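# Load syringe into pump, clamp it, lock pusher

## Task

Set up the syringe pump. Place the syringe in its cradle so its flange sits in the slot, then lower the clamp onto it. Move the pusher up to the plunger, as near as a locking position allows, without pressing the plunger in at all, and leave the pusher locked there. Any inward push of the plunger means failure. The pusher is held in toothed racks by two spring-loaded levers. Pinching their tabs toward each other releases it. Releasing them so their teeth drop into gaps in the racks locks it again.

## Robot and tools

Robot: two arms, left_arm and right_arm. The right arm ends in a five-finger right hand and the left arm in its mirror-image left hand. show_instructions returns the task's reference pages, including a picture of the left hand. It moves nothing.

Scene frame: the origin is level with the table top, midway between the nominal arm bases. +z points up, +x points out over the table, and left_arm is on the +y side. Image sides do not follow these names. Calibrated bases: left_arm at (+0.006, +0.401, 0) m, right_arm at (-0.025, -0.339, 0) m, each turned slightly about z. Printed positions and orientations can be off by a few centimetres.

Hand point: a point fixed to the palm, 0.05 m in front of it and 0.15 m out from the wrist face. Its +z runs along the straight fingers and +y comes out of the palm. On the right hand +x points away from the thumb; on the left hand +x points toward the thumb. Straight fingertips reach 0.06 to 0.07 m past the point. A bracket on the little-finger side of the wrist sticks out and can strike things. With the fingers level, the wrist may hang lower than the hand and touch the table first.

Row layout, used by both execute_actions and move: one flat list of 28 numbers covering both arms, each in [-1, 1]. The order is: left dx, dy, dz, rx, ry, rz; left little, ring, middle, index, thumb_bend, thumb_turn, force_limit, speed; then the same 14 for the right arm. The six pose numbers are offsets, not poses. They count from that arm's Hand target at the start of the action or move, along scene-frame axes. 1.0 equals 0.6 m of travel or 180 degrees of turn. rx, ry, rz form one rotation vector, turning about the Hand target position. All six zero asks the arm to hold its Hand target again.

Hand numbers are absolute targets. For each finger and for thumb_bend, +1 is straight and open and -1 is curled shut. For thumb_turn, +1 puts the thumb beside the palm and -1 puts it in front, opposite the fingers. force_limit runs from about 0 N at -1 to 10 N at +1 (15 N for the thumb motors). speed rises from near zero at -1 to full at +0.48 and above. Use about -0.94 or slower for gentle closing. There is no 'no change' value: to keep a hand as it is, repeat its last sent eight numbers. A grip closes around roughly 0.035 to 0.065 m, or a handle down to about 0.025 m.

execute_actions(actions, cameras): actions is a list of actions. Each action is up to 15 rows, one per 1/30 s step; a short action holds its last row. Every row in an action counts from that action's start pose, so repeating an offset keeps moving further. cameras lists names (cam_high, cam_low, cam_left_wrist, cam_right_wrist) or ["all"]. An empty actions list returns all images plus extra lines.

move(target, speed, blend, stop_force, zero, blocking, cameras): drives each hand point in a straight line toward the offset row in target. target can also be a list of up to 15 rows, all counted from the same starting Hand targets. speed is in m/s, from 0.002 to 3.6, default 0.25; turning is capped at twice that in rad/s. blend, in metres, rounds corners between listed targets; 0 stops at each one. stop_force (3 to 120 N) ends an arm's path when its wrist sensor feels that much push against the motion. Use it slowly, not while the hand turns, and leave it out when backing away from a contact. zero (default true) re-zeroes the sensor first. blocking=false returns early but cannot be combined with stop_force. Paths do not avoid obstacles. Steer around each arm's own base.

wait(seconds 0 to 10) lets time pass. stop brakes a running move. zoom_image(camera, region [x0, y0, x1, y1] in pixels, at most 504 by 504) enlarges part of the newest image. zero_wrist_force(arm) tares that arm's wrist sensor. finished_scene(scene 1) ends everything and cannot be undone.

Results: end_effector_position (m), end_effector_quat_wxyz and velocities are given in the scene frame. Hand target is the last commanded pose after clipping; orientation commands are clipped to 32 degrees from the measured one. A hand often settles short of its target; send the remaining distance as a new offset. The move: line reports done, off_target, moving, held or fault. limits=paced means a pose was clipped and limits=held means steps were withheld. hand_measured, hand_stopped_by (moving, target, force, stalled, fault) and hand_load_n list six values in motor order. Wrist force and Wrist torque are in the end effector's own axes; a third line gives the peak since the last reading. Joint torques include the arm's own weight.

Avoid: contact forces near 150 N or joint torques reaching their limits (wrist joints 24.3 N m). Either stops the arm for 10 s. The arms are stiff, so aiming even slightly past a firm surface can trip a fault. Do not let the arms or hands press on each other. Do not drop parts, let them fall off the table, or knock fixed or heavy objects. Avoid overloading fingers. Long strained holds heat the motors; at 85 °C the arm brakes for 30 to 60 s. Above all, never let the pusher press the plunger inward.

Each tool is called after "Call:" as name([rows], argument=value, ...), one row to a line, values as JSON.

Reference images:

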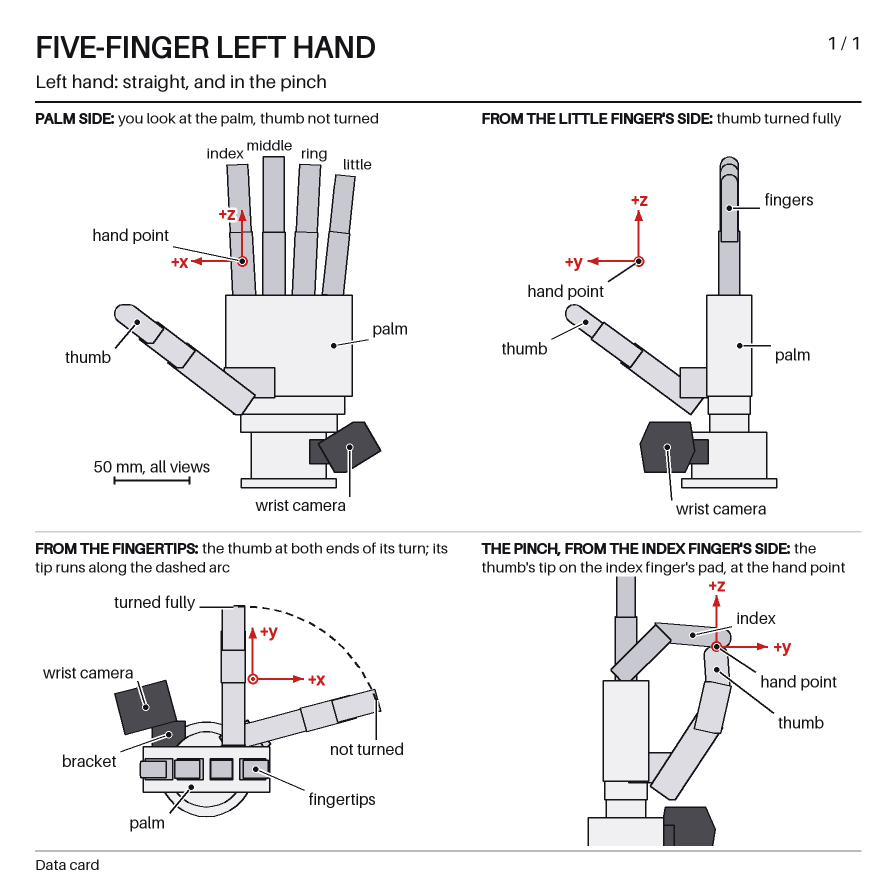

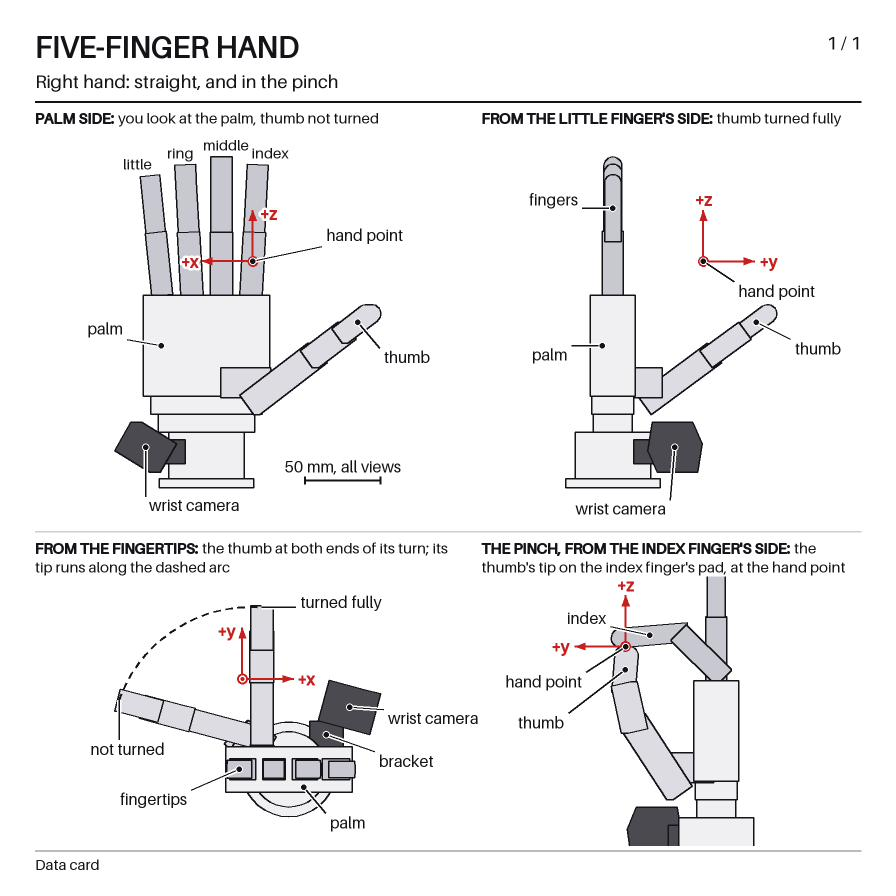

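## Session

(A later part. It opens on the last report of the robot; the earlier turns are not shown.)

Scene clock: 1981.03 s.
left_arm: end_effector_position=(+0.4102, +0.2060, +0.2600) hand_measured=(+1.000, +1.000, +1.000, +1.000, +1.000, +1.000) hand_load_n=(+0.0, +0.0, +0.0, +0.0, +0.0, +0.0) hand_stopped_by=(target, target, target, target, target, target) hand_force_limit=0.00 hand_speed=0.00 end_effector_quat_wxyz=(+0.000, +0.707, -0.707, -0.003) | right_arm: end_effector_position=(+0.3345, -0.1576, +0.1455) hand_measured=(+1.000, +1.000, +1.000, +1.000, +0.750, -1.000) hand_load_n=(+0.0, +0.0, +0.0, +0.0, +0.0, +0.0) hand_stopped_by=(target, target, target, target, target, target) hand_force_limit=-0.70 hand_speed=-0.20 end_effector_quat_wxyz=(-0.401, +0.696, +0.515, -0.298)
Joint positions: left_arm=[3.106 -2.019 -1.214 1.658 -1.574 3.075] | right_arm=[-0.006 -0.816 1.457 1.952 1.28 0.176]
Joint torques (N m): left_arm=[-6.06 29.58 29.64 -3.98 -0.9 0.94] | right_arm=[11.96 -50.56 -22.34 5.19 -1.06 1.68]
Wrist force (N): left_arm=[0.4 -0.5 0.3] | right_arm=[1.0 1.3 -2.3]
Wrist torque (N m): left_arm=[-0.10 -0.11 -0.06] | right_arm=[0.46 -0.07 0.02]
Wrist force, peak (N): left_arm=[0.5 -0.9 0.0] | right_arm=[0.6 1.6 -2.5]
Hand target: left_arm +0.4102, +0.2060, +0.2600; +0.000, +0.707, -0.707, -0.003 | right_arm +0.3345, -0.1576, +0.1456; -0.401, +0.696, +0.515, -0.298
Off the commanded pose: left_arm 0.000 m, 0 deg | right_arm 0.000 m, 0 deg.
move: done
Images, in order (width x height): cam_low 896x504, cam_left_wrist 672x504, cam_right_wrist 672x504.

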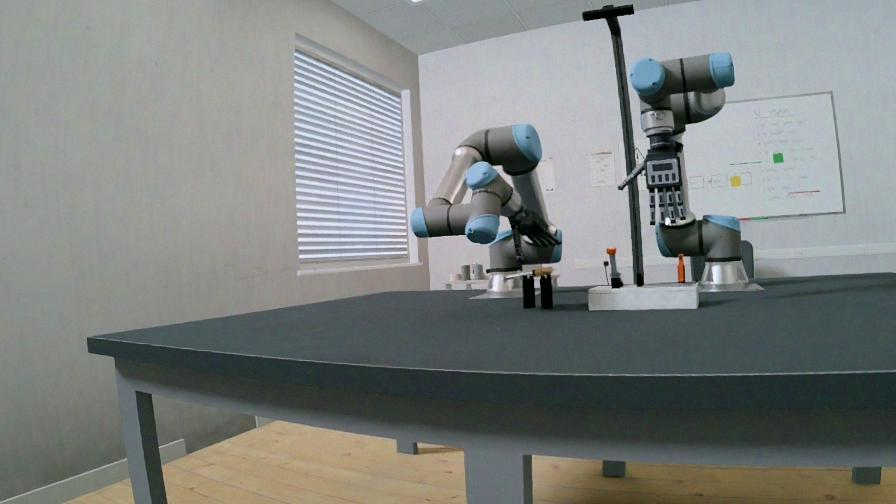

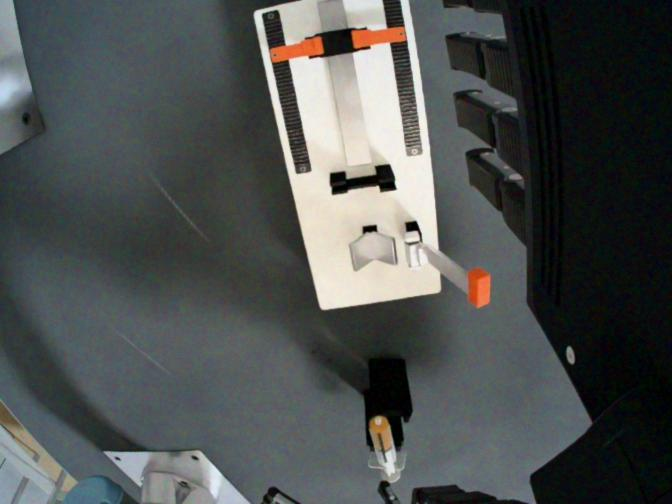

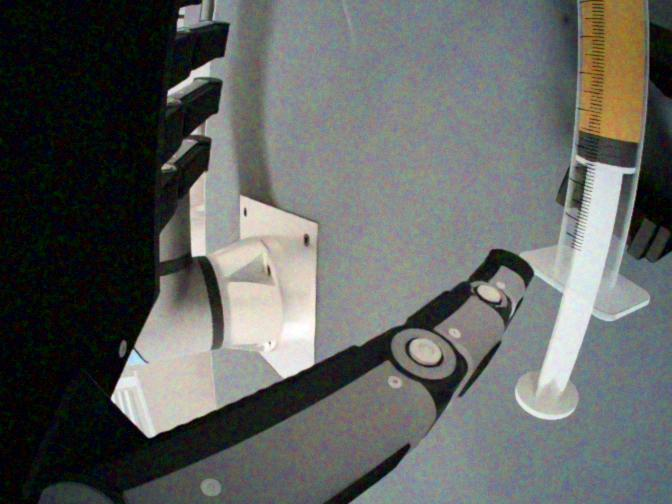

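Call:
move([
  [0,0,0,0,0,0, 1,1,1,1,1,1,0,0, -0.0333,0.101,0.01,0,0,0,1,1,1,1,0.75,-1,-0.7,-0.2],
  [0,0,0,0,0,0, 1,1,1,1,1,1,0,0, -0.0333,0.101,-0.0667,0,0,0,1,1,1,1,0.75,-1,-0.7,-0.2],
], speed=0.05, cameras=["cam_right_wrist","cam_low","cam_left_wrist"])

Call:
zoom_image(camera="cam_right_wrist", region=[300, 50, 660, 400])

Call:
zoom_image(camera="cam_low", region=[500, 240, 580, 320])

Call:
zoom_image(camera="cam_left_wrist", region=[330, 340, 450, 500])

Scene clock: 2122.97 s.
left_arm: end_effector_position=(+0.4102, +0.2060, +0.2600) hand_measured=(+1.000, +1.000, +1.000, +1.000, +1.000, +1.000) hand_load_n=(+0.0, +0.0, +0.0, +0.0, +0.0, +0.0) hand_stopped_by=(target, target, target, target, target, target) hand_force_limit=0.00 hand_speed=0.00 end_effector_quat_wxyz=(+0.000, +0.707, -0.707, -0.003) | right_arm: end_effector_position=(+0.3145, -0.0970, +0.1057) hand_measured=(+1.000, +1.000, +1.000, +1.000, +0.750, -1.000) hand_load_n=(+0.0, +0.0, +0.0, +0.0, +0.0, +0.0) hand_stopped_by=(target, target, target, target, target, target) hand_force_limit=-0.70 hand_speed=-0.20 end_effector_quat_wxyz=(-0.401, +0.696, +0.515, -0.298)
Joint positions: left_arm=[3.106 -2.019 -1.214 1.658 -1.574 3.075] | right_arm=[0.106 -0.754 1.46 1.865 1.184 0.239]
Joint torques (N m): left_arm=[-6.37 29.03 29.52 -4.11 -0.84 0.72] | right_arm=[11.77 -30.79 -2.5 -0.84 -1.88 1.81]
Wrist force (N): left_arm=[0.2 -0.5 0.4] | right_arm=[0.5 1.3 -1.6]
Wrist torque (N m): left_arm=[-0.10 -0.08 -0.07] | right_arm=[0.44 -0.01 0.00]
Wrist force, peak (N): left_arm=[0.4 -1.1 0.1] | right_arm=[0.3 1.5 -2.7]
Hand target: left_arm +0.4102, +0.2060, +0.2600; +0.000, +0.707, -0.707, -0.003 | right_arm +0.3145, -0.0970, +0.1056; -0.401, +0.696, +0.515, -0.298
Off the commanded pose: left_arm 0.000 m, 0 deg | right_arm 0.000 m, 0 deg.
move: done
Images, in order (width x height): cam_low 896x504, cam_left_wrist 672x504, cam_right_wrist 672x504.

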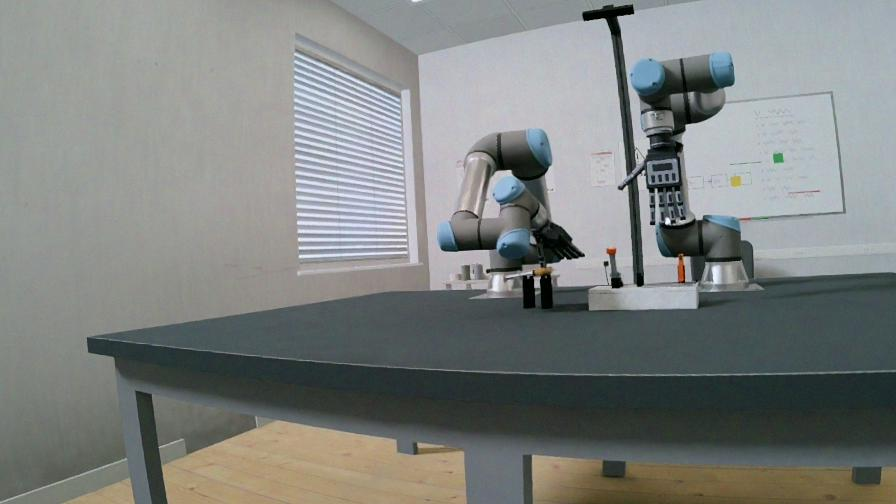

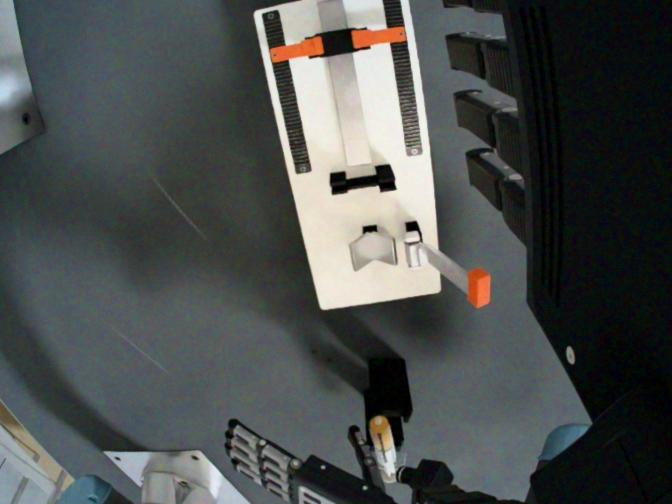

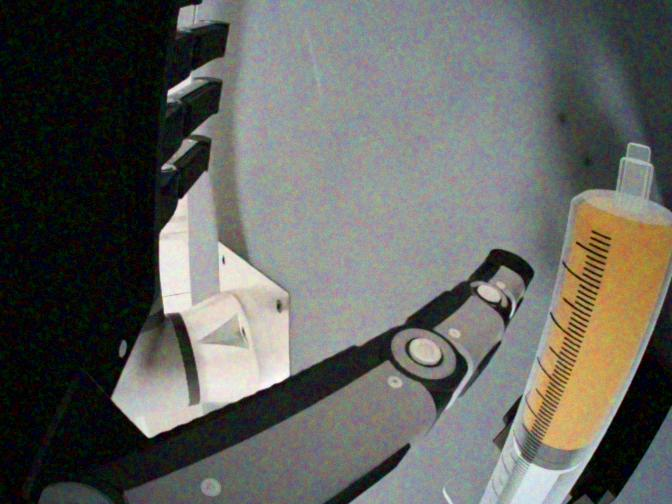

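Scaled by 1.400 from the camera's 672x504 image, which has a finer 960x720 frame.

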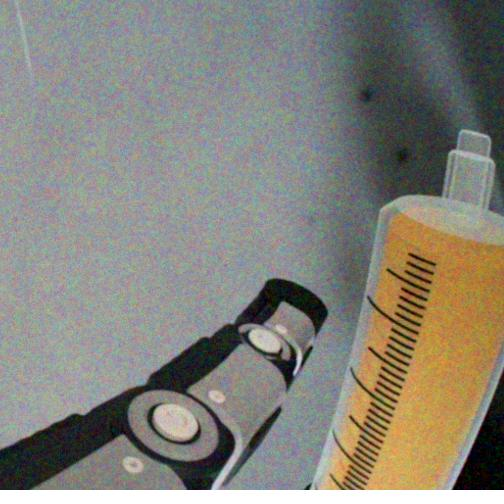

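Scaled by 6.300 from the camera's 896x504 image, which has a finer 1280x720 frame.

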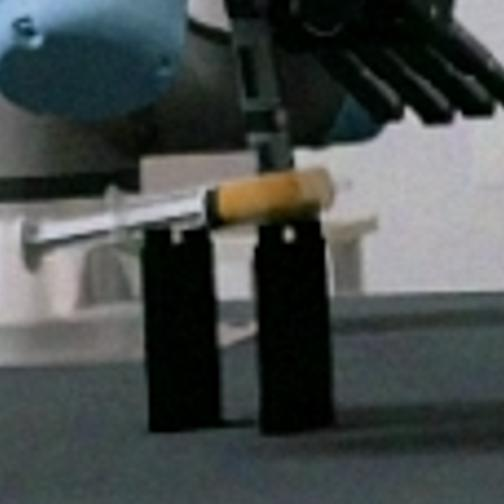

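Scaled by 3.150 from the camera's 672x504 image, which has a finer 960x720 frame.

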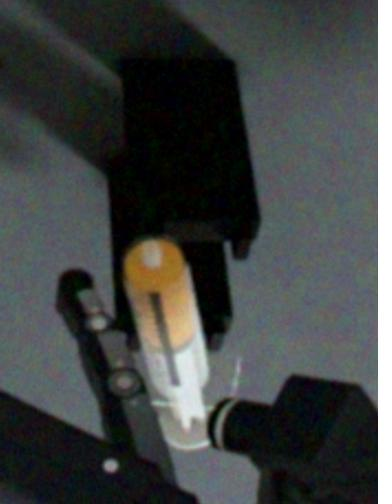

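Call:
move(target=[0,0,0,0,0,0, 1,1,1,1,1,1,0,0, 0.0267,0,0,0,0,0,1,1,1,1,0.75,-1,-0.7,-0.2], speed=0.02, cameras=["cam_right_wrist","cam_low","cam_left_wrist"])

Call:
zoom_image(camera="cam_low", region=[500, 240, 580, 320])

Call:
zoom_image(camera="cam_left_wrist", region=[330, 340, 450, 500])

Scene clock: 2132.87 s.
left_arm: end_effector_position=(+0.4102, +0.2060, +0.2600) hand_measured=(+1.000, +1.000, +1.000, +1.000, +1.000, +1.000) hand_load_n=(+0.0, +0.0, +0.0, +0.0, +0.0, +0.0) hand_stopped_by=(target, target, target, target, target, target) hand_force_limit=0.00 hand_speed=0.00 end_effector_quat_wxyz=(+0.000, +0.707, -0.707, -0.003) | right_arm: end_effector_position=(+0.3305, -0.0970, +0.1056) hand_measured=(+1.000, +1.000, +1.000, +1.000, +0.750, -1.000) hand_load_n=(+0.0, -0.5, +0.0, +0.0, +0.0, +0.0) hand_stopped_by=(target, target, target, target, target, target) hand_force_limit=-0.70 hand_speed=-0.20 end_effector_quat_wxyz=(-0.401, +0.696, +0.515, -0.298)
Joint positions: left_arm=[3.106 -2.019 -1.214 1.658 -1.574 3.075] | right_arm=[0.102 -0.726 1.403 1.895 1.188 0.236]
Joint torques (N m): left_arm=[-6.17 29.48 28.9 -3.9 -0.71 0.61] | right_arm=[-11.2 -32.22 -24.52 5.35 1.56 -1.79]
Wrist force (N): left_arm=[0.2 -0.2 0.2] | right_arm=[0.2 1.1 -1.9]
Wrist torque (N m): left_arm=[-0.04 -0.09 -0.09] | right_arm=[0.41 0.04 0.07]
Wrist force, peak (N): left_arm=[1.0 -0.8 0.1] | right_arm=[0.3 1.8 -2.3]
Hand target: left_arm +0.4102, +0.2060, +0.2600; +0.000, +0.707, -0.707, -0.003 | right_arm +0.3305, -0.0970, +0.1056; -0.401, +0.696, +0.515, -0.298
Off the commanded pose: left_arm 0.000 m, 0 deg | right_arm 0.000 m, 0 deg.
move: done
Images, in order (width x height): cam_low 896x504, cam_left_wrist 672x504, cam_right_wrist 672x504.

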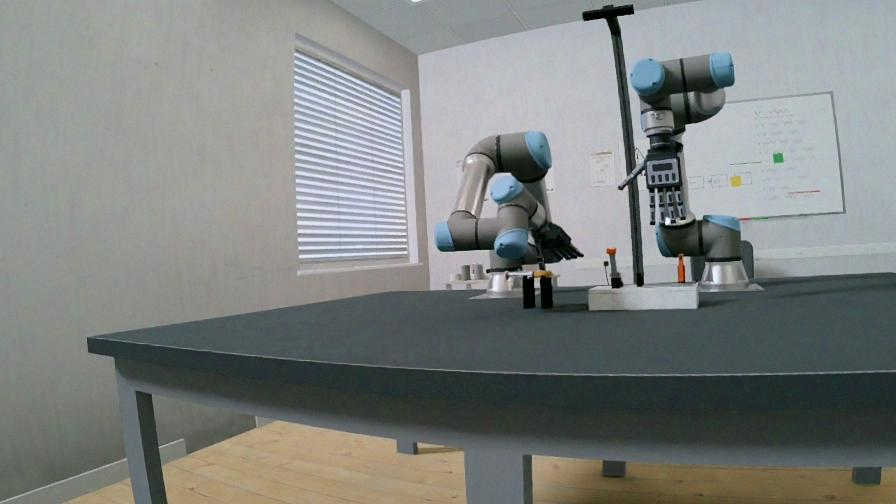

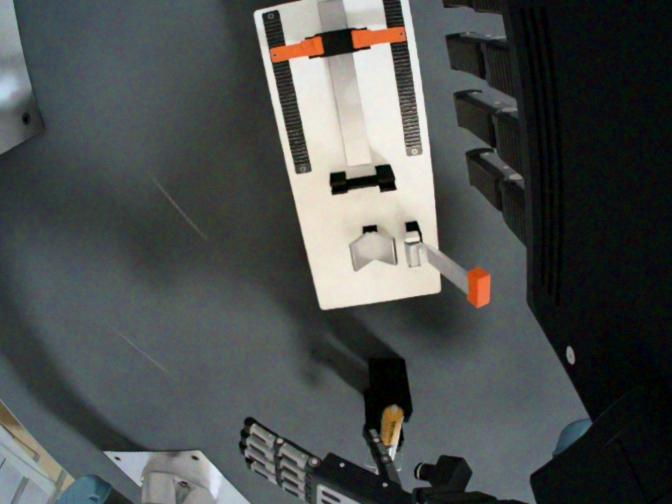

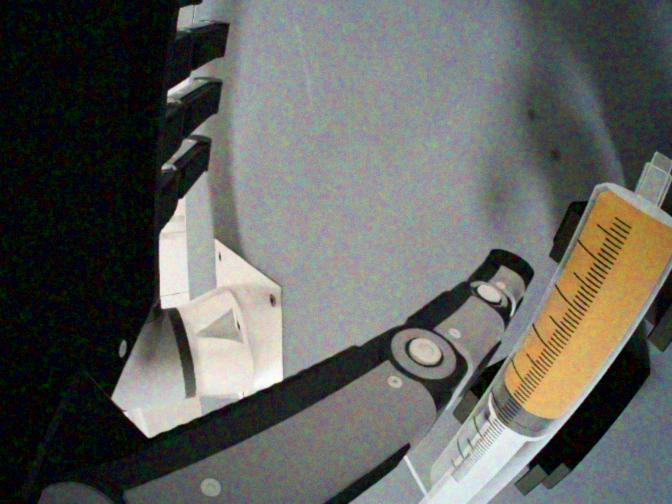

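Scaled by 6.300 from the camera's 896x504 image, which has a finer 1280x720 frame.

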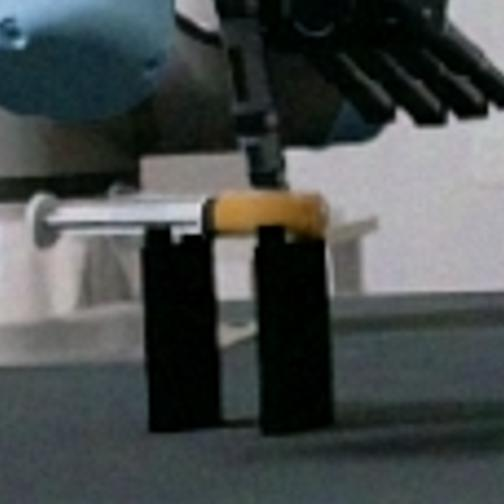

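Scaled by 3.150 from the camera's 672x504 image, which has a finer 960x720 frame.

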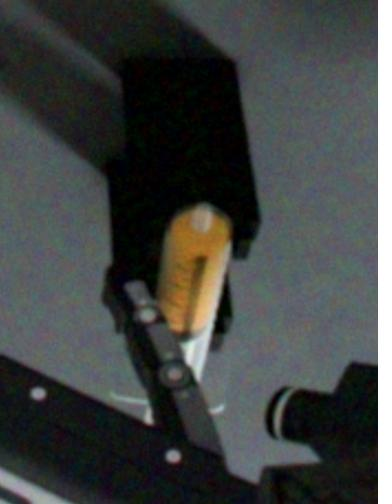

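Call:
move([
  [0,0,0,0,0,0, 1,1,1,1,1,1,0,0, -0.0167,0,0,0,0,0,1,1,1,1,0.75,-1,-0.7,-0.2],
  [0,0,0,0,0,0, 1,1,1,1,1,1,0,0, -0.0167,0,0.08,0,0,0,1,1,1,1,0.75,-1,-0.7,-0.2],
  [0,0,0,0,0,0, 1,1,1,1,1,1,0,0, 0.04,0,0.11,0,0,0,1,1,1,1,0.75,-1,-0.7,-0.2],
], speed=0.08, cameras=["cam_right_wrist","cam_low","cam_left_wrist"])

Call:
zoom_image(camera="cam_low", region=[500, 260, 560, 300])

Call:
zoom_image(camera="cam_left_wrist", region=[340, 380, 430, 500])

Call:
zoom_image(camera="cam_right_wrist", region=[400, 150, 600, 350])

Scene clock: 2153.43 s.
left_arm: end_effector_position=(+0.4102, +0.2060, +0.2600) hand_measured=(+1.000, +1.000, +1.000, +1.000, +1.000, +1.000) hand_load_n=(+0.0, +0.0, +0.0, +0.0, +0.0, +0.0) hand_stopped_by=(target, target, target, target, target, target) hand_force_limit=0.00 hand_speed=0.00 end_effector_quat_wxyz=(+0.000, +0.707, -0.707, -0.003) | right_arm: end_effector_position=(+0.3545, -0.0970, +0.1716) hand_measured=(+1.000, +1.000, +1.000, +1.000, +0.750, -1.000) hand_load_n=(+0.0, +0.0, +0.0, +0.0, +0.0, +0.0) hand_stopped_by=(target, target, target, target, target, target) hand_force_limit=-0.70 hand_speed=-0.20 end_effector_quat_wxyz=(-0.401, +0.696, +0.515, -0.298)
Joint positions: left_arm=[3.106 -2.019 -1.214 1.658 -1.574 3.075] | right_arm=[0.096 -0.77 1.286 2.057 1.193 0.233]
Joint torques (N m): left_arm=[-6.35 29.01 29.5 -4.02 -0.55 0.64] | right_arm=[-10.87 -33.35 -24.93 5.65 1.57 -1.67]
Wrist force (N): left_arm=[0.8 -0.4 0.1] | right_arm=[0.2 1.1 -2.0]
Wrist torque (N m): left_arm=[-0.06 -0.18 -0.05] | right_arm=[0.41 0.06 0.07]
Wrist force, peak (N): left_arm=[0.8 -1.0 0.5] | right_arm=[0.2 1.9 -2.3]
Hand target: left_arm +0.4102, +0.2060, +0.2600; +0.000, +0.707, -0.707, -0.003 | right_arm +0.3545, -0.0970, +0.1716; -0.401, +0.696, +0.515, -0.298
Off the commanded pose: left_arm 0.000 m, 0 deg | right_arm 0.000 m, 0 deg.
move: done
Images, in order (width x height): cam_low 896x504, cam_left_wrist 672x504, cam_right_wrist 672x504.

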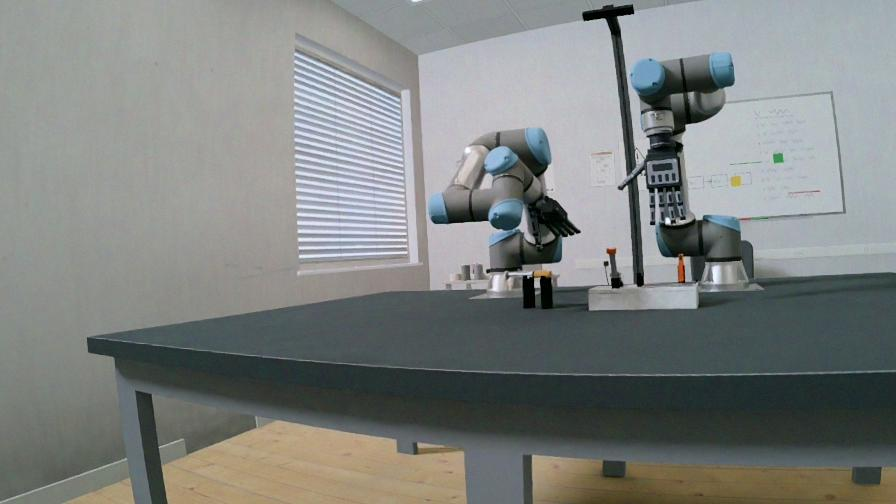

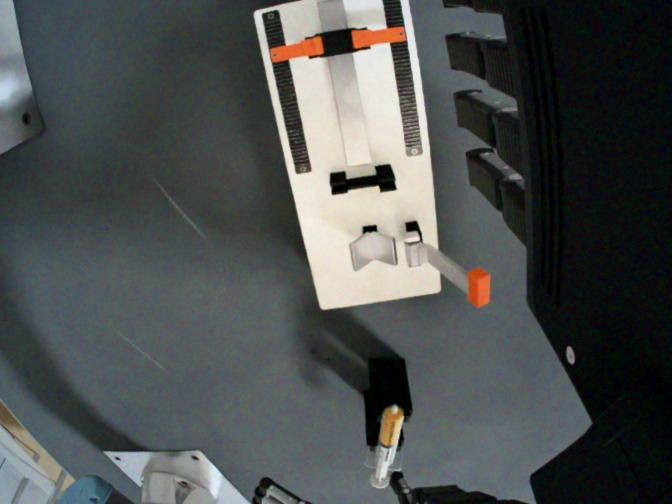

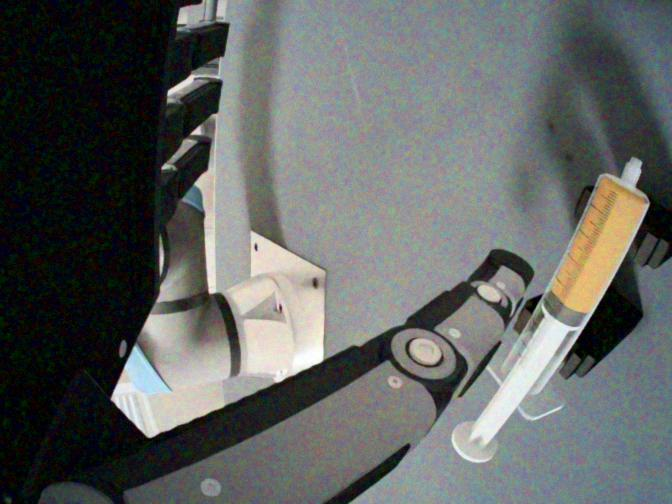

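Scaled by 8.400 from the camera's 896x504 image, which has a finer 1280x720 frame.

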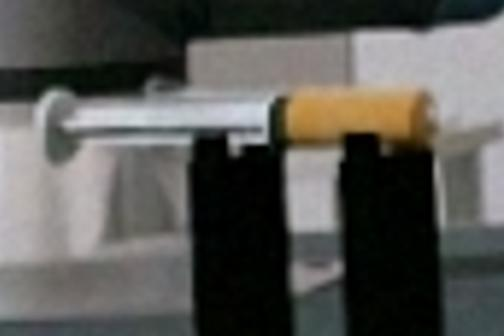

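Scaled by 4.200 from the camera's 672x504 image, which has a finer 960x720 frame.

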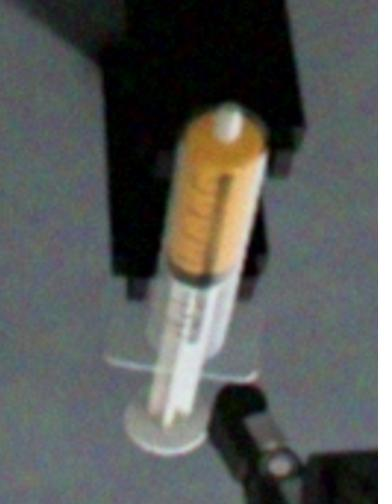

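Scaled by 2.520 from the camera's 672x504 image, which has a finer 960x720 frame.

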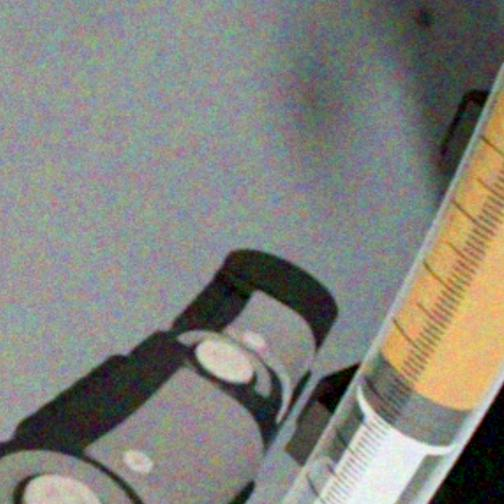

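Call:
zoom_image(camera="cam_right_wrist", region=[440, 280, 600, 480])

Scaled by 2.520 from the camera's 672x504 image, which has a finer 960x720 frame.

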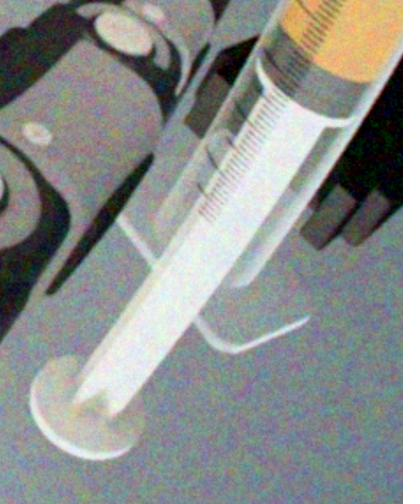

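Call:
move(target=[0,0,0,0,0,0, 1,1,1,1,1,1,0,0, 0.0258,-0.0577,-0.0777,0,0,0,1,1,0,-0.09,0.7,-1,-0.7,-0.2], speed=0.08, cameras=["cam_right_wrist","cam_low","cam_left_wrist"])

Call:
zoom_image(camera="cam_low", region=[500, 240, 580, 320])

Call:
zoom_image(camera="cam_left_wrist", region=[320, 360, 450, 500])

Call:
zoom_image(camera="cam_right_wrist", region=[200, 50, 600, 400])

Scene clock: 2233.13 s.
left_arm: end_effector_position=(+0.4102, +0.2060, +0.2600) hand_measured=(+1.000, +1.000, +1.000, +1.000, +1.000, +1.000) hand_load_n=(+0.0, +0.0, +0.0, +0.0, +0.0, +0.0) hand_stopped_by=(target, target, target, target, target, target) hand_force_limit=0.00 hand_speed=0.00 end_effector_quat_wxyz=(+0.000, +0.707, -0.707, -0.003) | right_arm: end_effector_position=(+0.3699, -0.1316, +0.1251) hand_measured=(+1.000, +1.000, +0.000, -0.090, +0.700, -1.000) hand_load_n=(+0.0, +0.0, +0.0, +0.0, +0.0, +0.0) hand_stopped_by=(target, target, target, target, target, target) hand_force_limit=-0.70 hand_speed=-0.20 end_effector_quat_wxyz=(-0.402, +0.696, +0.515, -0.298)
Joint positions: left_arm=[3.106 -2.019 -1.214 1.658 -1.574 3.075] | right_arm=[0.035 -0.704 1.3 1.99 1.245 0.198]
Joint torques (N m): left_arm=[-5.9 28.74 29.43 -3.98 -0.78 0.42] | right_arm=[-13.11 -33.51 -21.45 -0.2 1.6 -1.73]
Wrist force (N): left_arm=[0.5 -0.6 0.0] | right_arm=[0.1 0.9 -1.8]
Wrist torque (N m): left_arm=[-0.08 -0.13 -0.05] | right_arm=[0.38 0.05 0.06]
Wrist force, peak (N): left_arm=[0.1 -1.0 -0.2] | right_arm=[0.6 1.5 -2.6]
Hand target: left_arm +0.4102, +0.2060, +0.2600; +0.000, +0.707, -0.707, -0.003 | right_arm +0.3700, -0.1317, +0.1250; -0.401, +0.696, +0.515, -0.298
Off the commanded pose: left_arm 0.000 m, 0 deg | right_arm 0.000 m, 0 deg.
move: done
Images, in order (width x height): cam_low 896x504, cam_left_wrist 672x504, cam_right_wrist 672x504.

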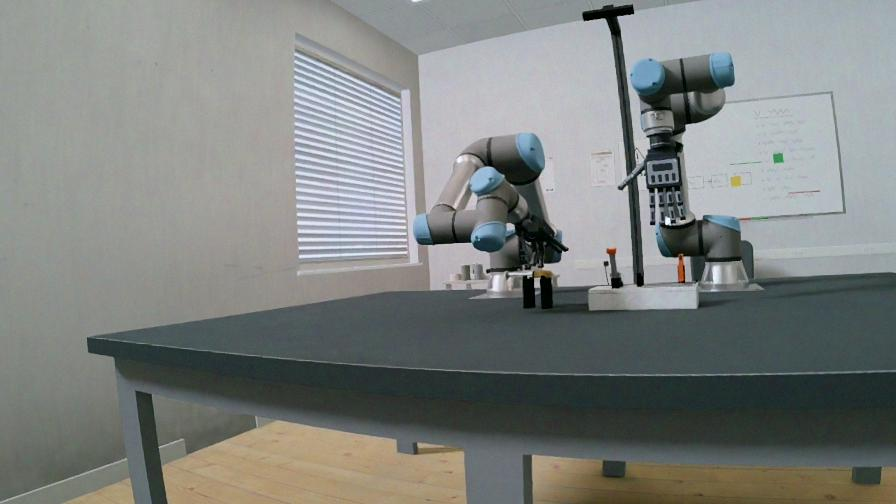

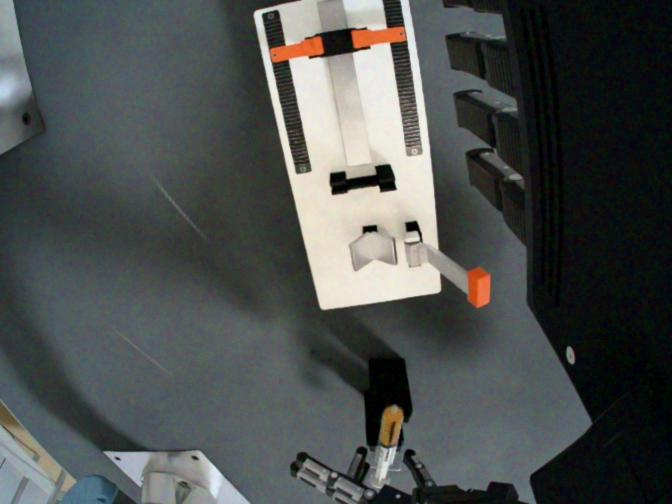

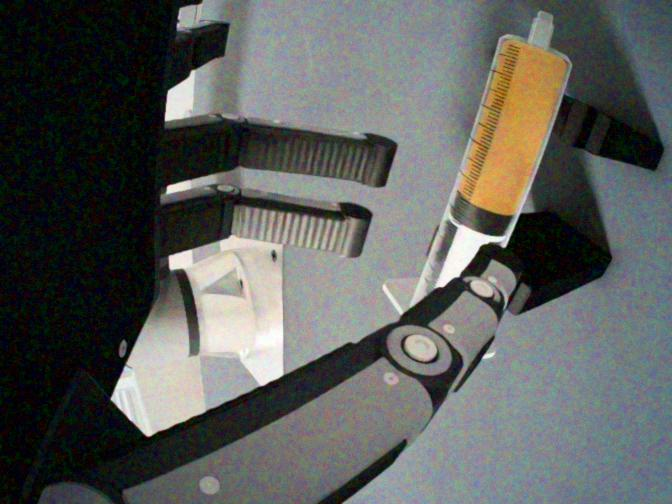

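Scaled by 6.300 from the camera's 896x504 image, which has a finer 1280x720 frame.

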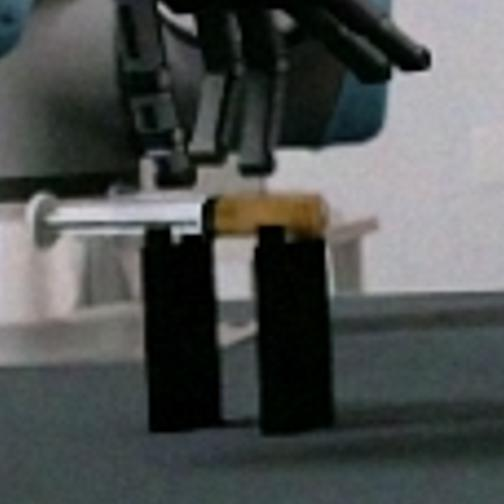

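Scaled by 3.600 from the camera's 672x504 image, which has a finer 960x720 frame.

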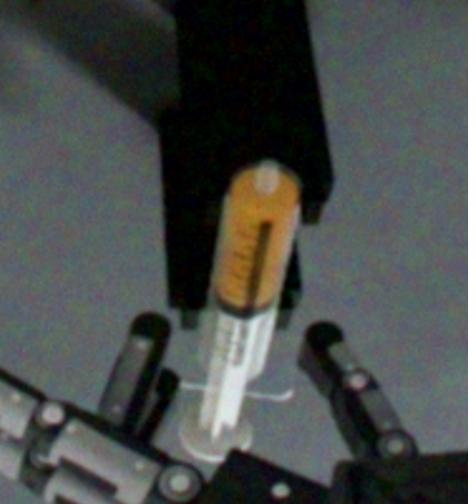

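Scaled by 1.260 from the camera's 672x504 image, which has a finer 960x720 frame.

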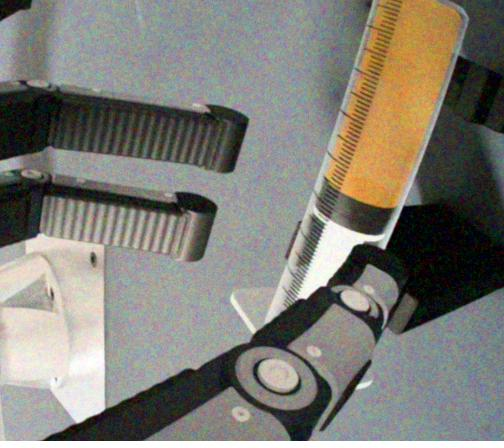

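Call:
move([
  [0,0,0,0,0,0, 1,1,1,1,1,1,0,0, 0.0145,-0.0045,0,0,0,0,1,1,0.05,0,0.7,-1,-0.7,-0.2],
  [0,0,0,0,0,0, 1,1,1,1,1,1,0,0, 0.0145,-0.0045,-0.035,0,0,0,1,1,0.05,0,0.7,-1,-0.7,-0.2],
], speed=0.03, stop_force=3, cameras=["cam_right_wrist","cam_low","cam_left_wrist"])

Call:
zoom_image(camera="cam_low", region=[500, 240, 580, 320])

Call:
zoom_image(camera="cam_left_wrist", region=[320, 360, 450, 500])

Call:
zoom_image(camera="cam_right_wrist", region=[200, 50, 600, 400])

Scene clock: 2273.60 s.
left_arm: end_effector_position=(+0.4102, +0.2060, +0.2600) hand_measured=(+1.000, +1.000, +1.000, +1.000, +1.000, +1.000) hand_load_n=(+0.0, +0.0, +0.0, -0.5, +0.0, +0.0) hand_stopped_by=(target, target, target, target, target, target) hand_force_limit=0.00 hand_speed=0.00 end_effector_quat_wxyz=(+0.000, +0.707, -0.707, -0.003) | right_arm: end_effector_position=(+0.3787, -0.1344, +0.1040) hand_measured=(+1.000, +1.000, +0.050, +0.000, +0.700, -1.000) hand_load_n=(+0.0, +0.0, +0.0, +0.0, +0.0, +0.0) hand_stopped_by=(target, target, target, target, target, target) hand_force_limit=-0.70 hand_speed=-0.20 end_effector_quat_wxyz=(-0.401, +0.696, +0.515, -0.298)
Joint positions: left_arm=[3.106 -2.019 -1.214 1.658 -1.574 3.075] | right_arm=[0.03 -0.659 1.274 1.971 1.249 0.195]
Joint torques (N m): left_arm=[-6.59 28.8 29.48 -3.93 -0.65 0.42] | right_arm=[-10.5 -33.06 -3.41 -0.19 1.28 -1.28]
Wrist force (N): left_arm=[0.2 -0.5 0.2] | right_arm=[0.5 1.2 -2.4]
Wrist torque (N m): left_arm=[-0.09 -0.07 -0.07] | right_arm=[0.46 0.00 0.10]
Wrist force, peak (N): left_arm=[0.4 -0.9 0.6] | right_arm=[0.5 1.3 -2.7]
Hand target: left_arm +0.4102, +0.2060, +0.2600; +0.000, +0.707, -0.707, -0.003 | right_arm +0.3787, -0.1344, +0.1040; -0.401, +0.696, +0.515, -0.298
Off the commanded pose: left_arm 0.000 m, 0 deg | right_arm 0.000 m, 0 deg.
move: done
Images, in order (width x height): cam_low 896x504, cam_left_wrist 672x504, cam_right_wrist 672x504.

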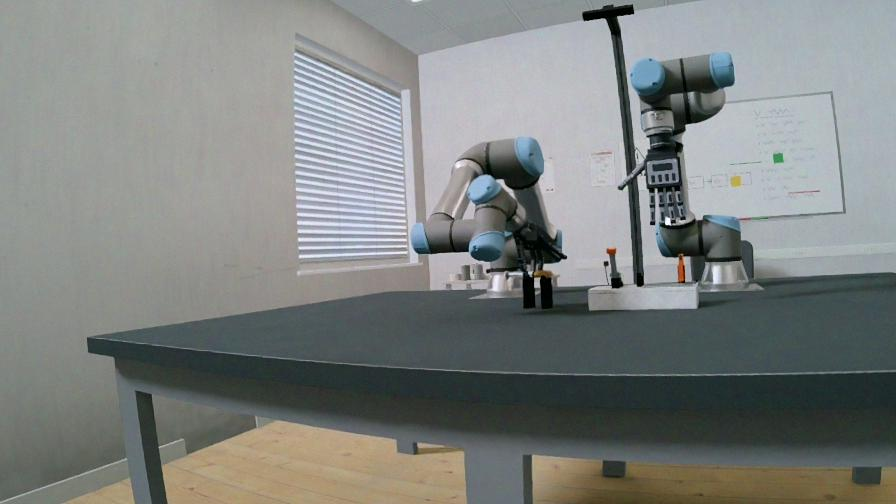

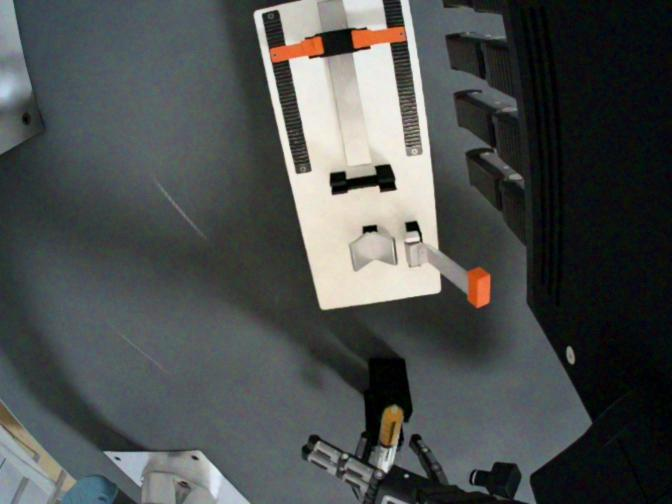

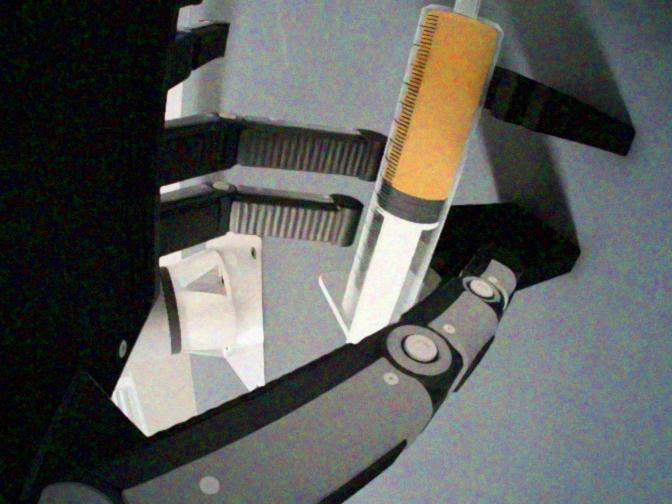

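Scaled by 6.300 from the camera's 896x504 image, which has a finer 1280x720 frame.

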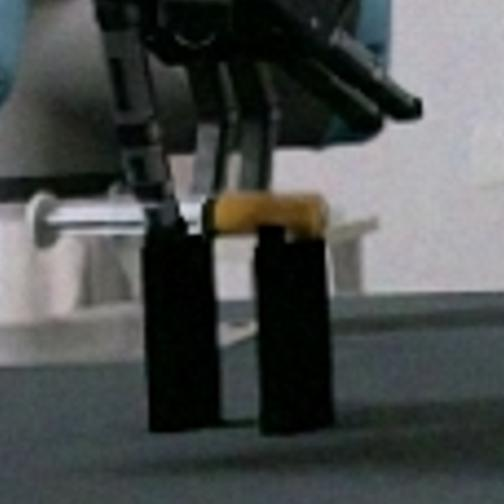

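Scaled by 3.600 from the camera's 672x504 image, which has a finer 960x720 frame.

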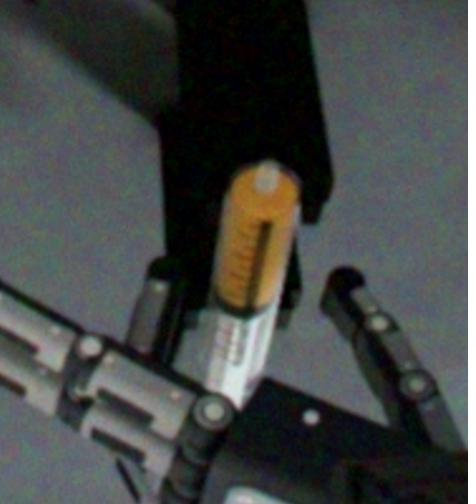

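Scaled by 1.260 from the camera's 672x504 image, which has a finer 960x720 frame.

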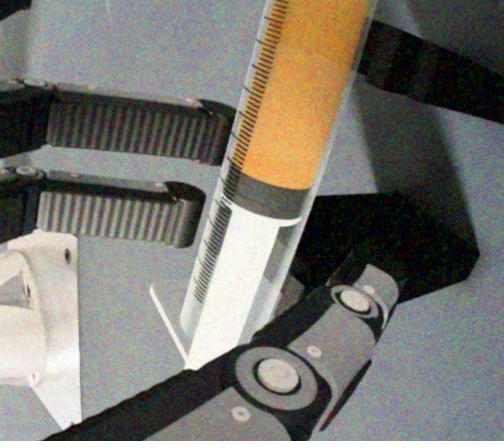

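Call:
move(target=[0,0,0,0,0,0, 1,1,1,1,1,1,0,0, 0,0,-0.0205,0,0,0,1,1,0.05,0,0.7,-1,-0.7,-0.2], speed=0.02, stop_force=3, cameras=["cam_right_wrist","cam_low","cam_left_wrist"])

Call:
zoom_image(camera="cam_low", region=[500, 240, 580, 320])

Call:
zoom_image(camera="cam_left_wrist", region=[320, 360, 450, 500])

Call:
zoom_image(camera="cam_right_wrist", region=[200, 50, 600, 400])

Scene clock: 2288.00 s.
left_arm: end_effector_position=(+0.4102, +0.2060, +0.2600) hand_measured=(+1.000, +1.000, +1.000, +1.000, +1.000, +1.000) hand_load_n=(+0.0, +0.0, +0.0, +0.0, +0.0, +0.0) hand_stopped_by=(target, target, target, target, target, target) hand_force_limit=0.00 hand_speed=0.00 end_effector_quat_wxyz=(+0.000, +0.707, -0.707, -0.003) | right_arm: end_effector_position=(+0.3787, -0.1344, +0.0946) hand_measured=(+1.000, +1.000, +0.050, +0.000, +0.700, -1.000) hand_load_n=(+0.0, +0.0, +0.0, +4.5, +0.0, +0.0) hand_stopped_by=(target, target, target, target, target, target) hand_force_limit=-0.70 hand_speed=-0.20 end_effector_quat_wxyz=(-0.401, +0.696, +0.515, -0.298)
Joint positions: left_arm=[3.106 -2.019 -1.214 1.658 -1.574 3.075] | right_arm=[0.03 -0.646 1.276 1.956 1.249 0.195]
Joint torques (N m): left_arm=[-5.91 28.07 29.48 -3.76 -0.54 0.28] | right_arm=[-7.35 -55.52 -23.27 5.19 -0.24 0.49]
Wrist force (N): left_arm=[0.4 -0.3 0.1] | right_arm=[0.3 -0.3 0.0]
Wrist torque (N m): left_arm=[-0.05 -0.11 -0.06] | right_arm=[0.45 0.01 0.09]
Wrist force, peak (N): left_arm=[0.4 -0.9 0.5] | right_arm=[0.7 -10.9 -4.0]
Hand target: left_arm +0.4102, +0.2060, +0.2600; +0.000, +0.707, -0.707, -0.003 | right_arm +0.3787, -0.1344, +0.0946; -0.401, +0.696, +0.515, -0.298 (not the last commanded pose)
Off the commanded pose: left_arm 0.000 m, 0 deg | right_arm 0.003 m, 0 deg.
move: contact (right_arm)
Images, in order (width x height): cam_low 896x504, cam_left_wrist 672x504, cam_right_wrist 672x504.

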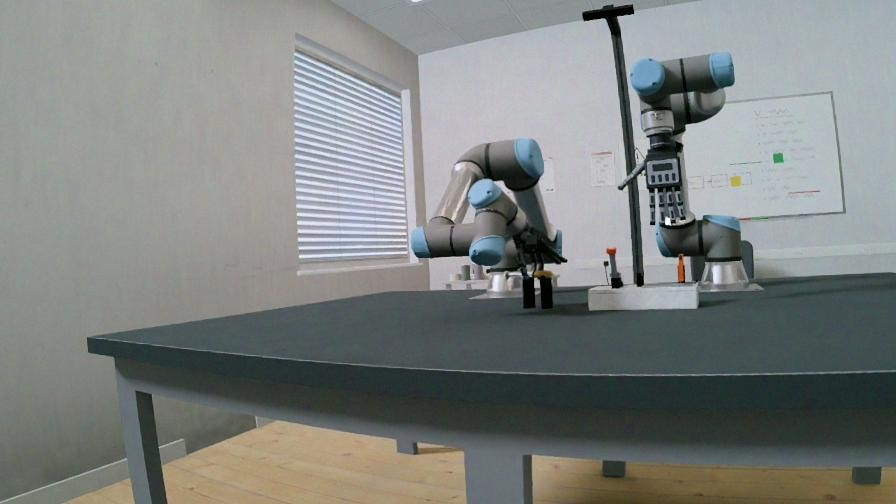

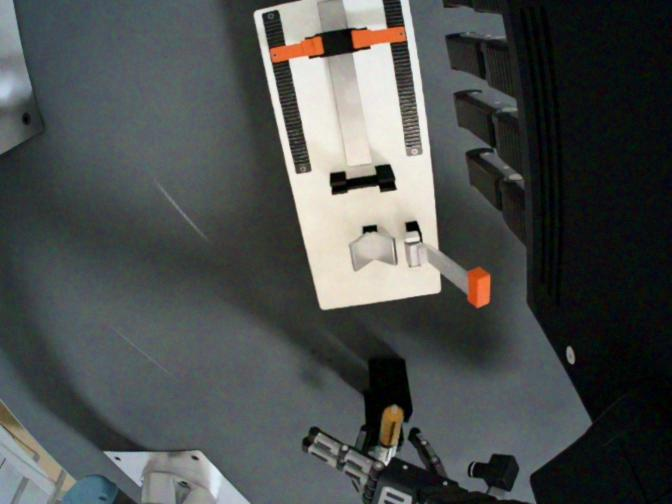

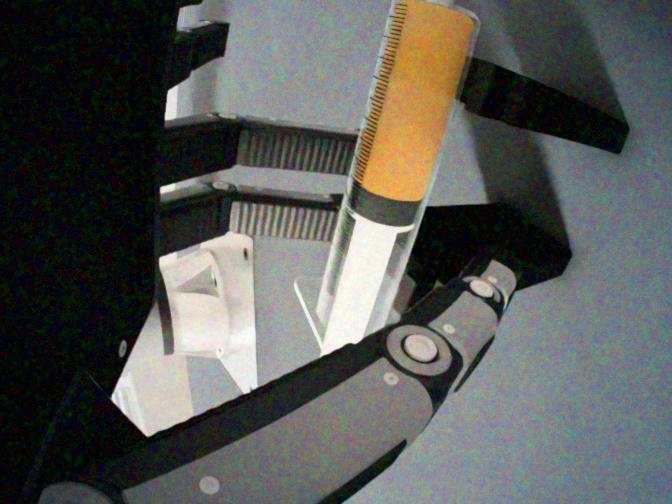

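Scaled by 6.300 from the camera's 896x504 image, which has a finer 1280x720 frame.

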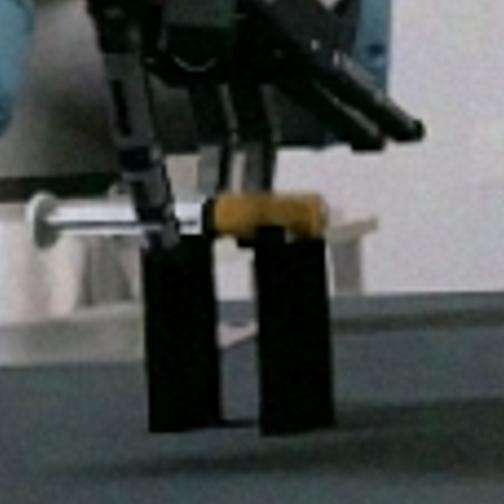

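Scaled by 3.600 from the camera's 672x504 image, which has a finer 960x720 frame.

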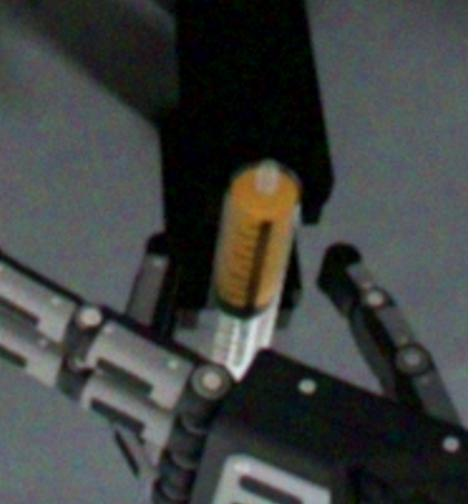

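Scaled by 1.260 from the camera's 672x504 image, which has a finer 960x720 frame.

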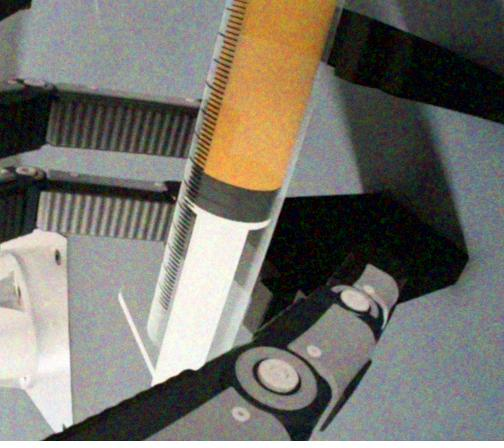

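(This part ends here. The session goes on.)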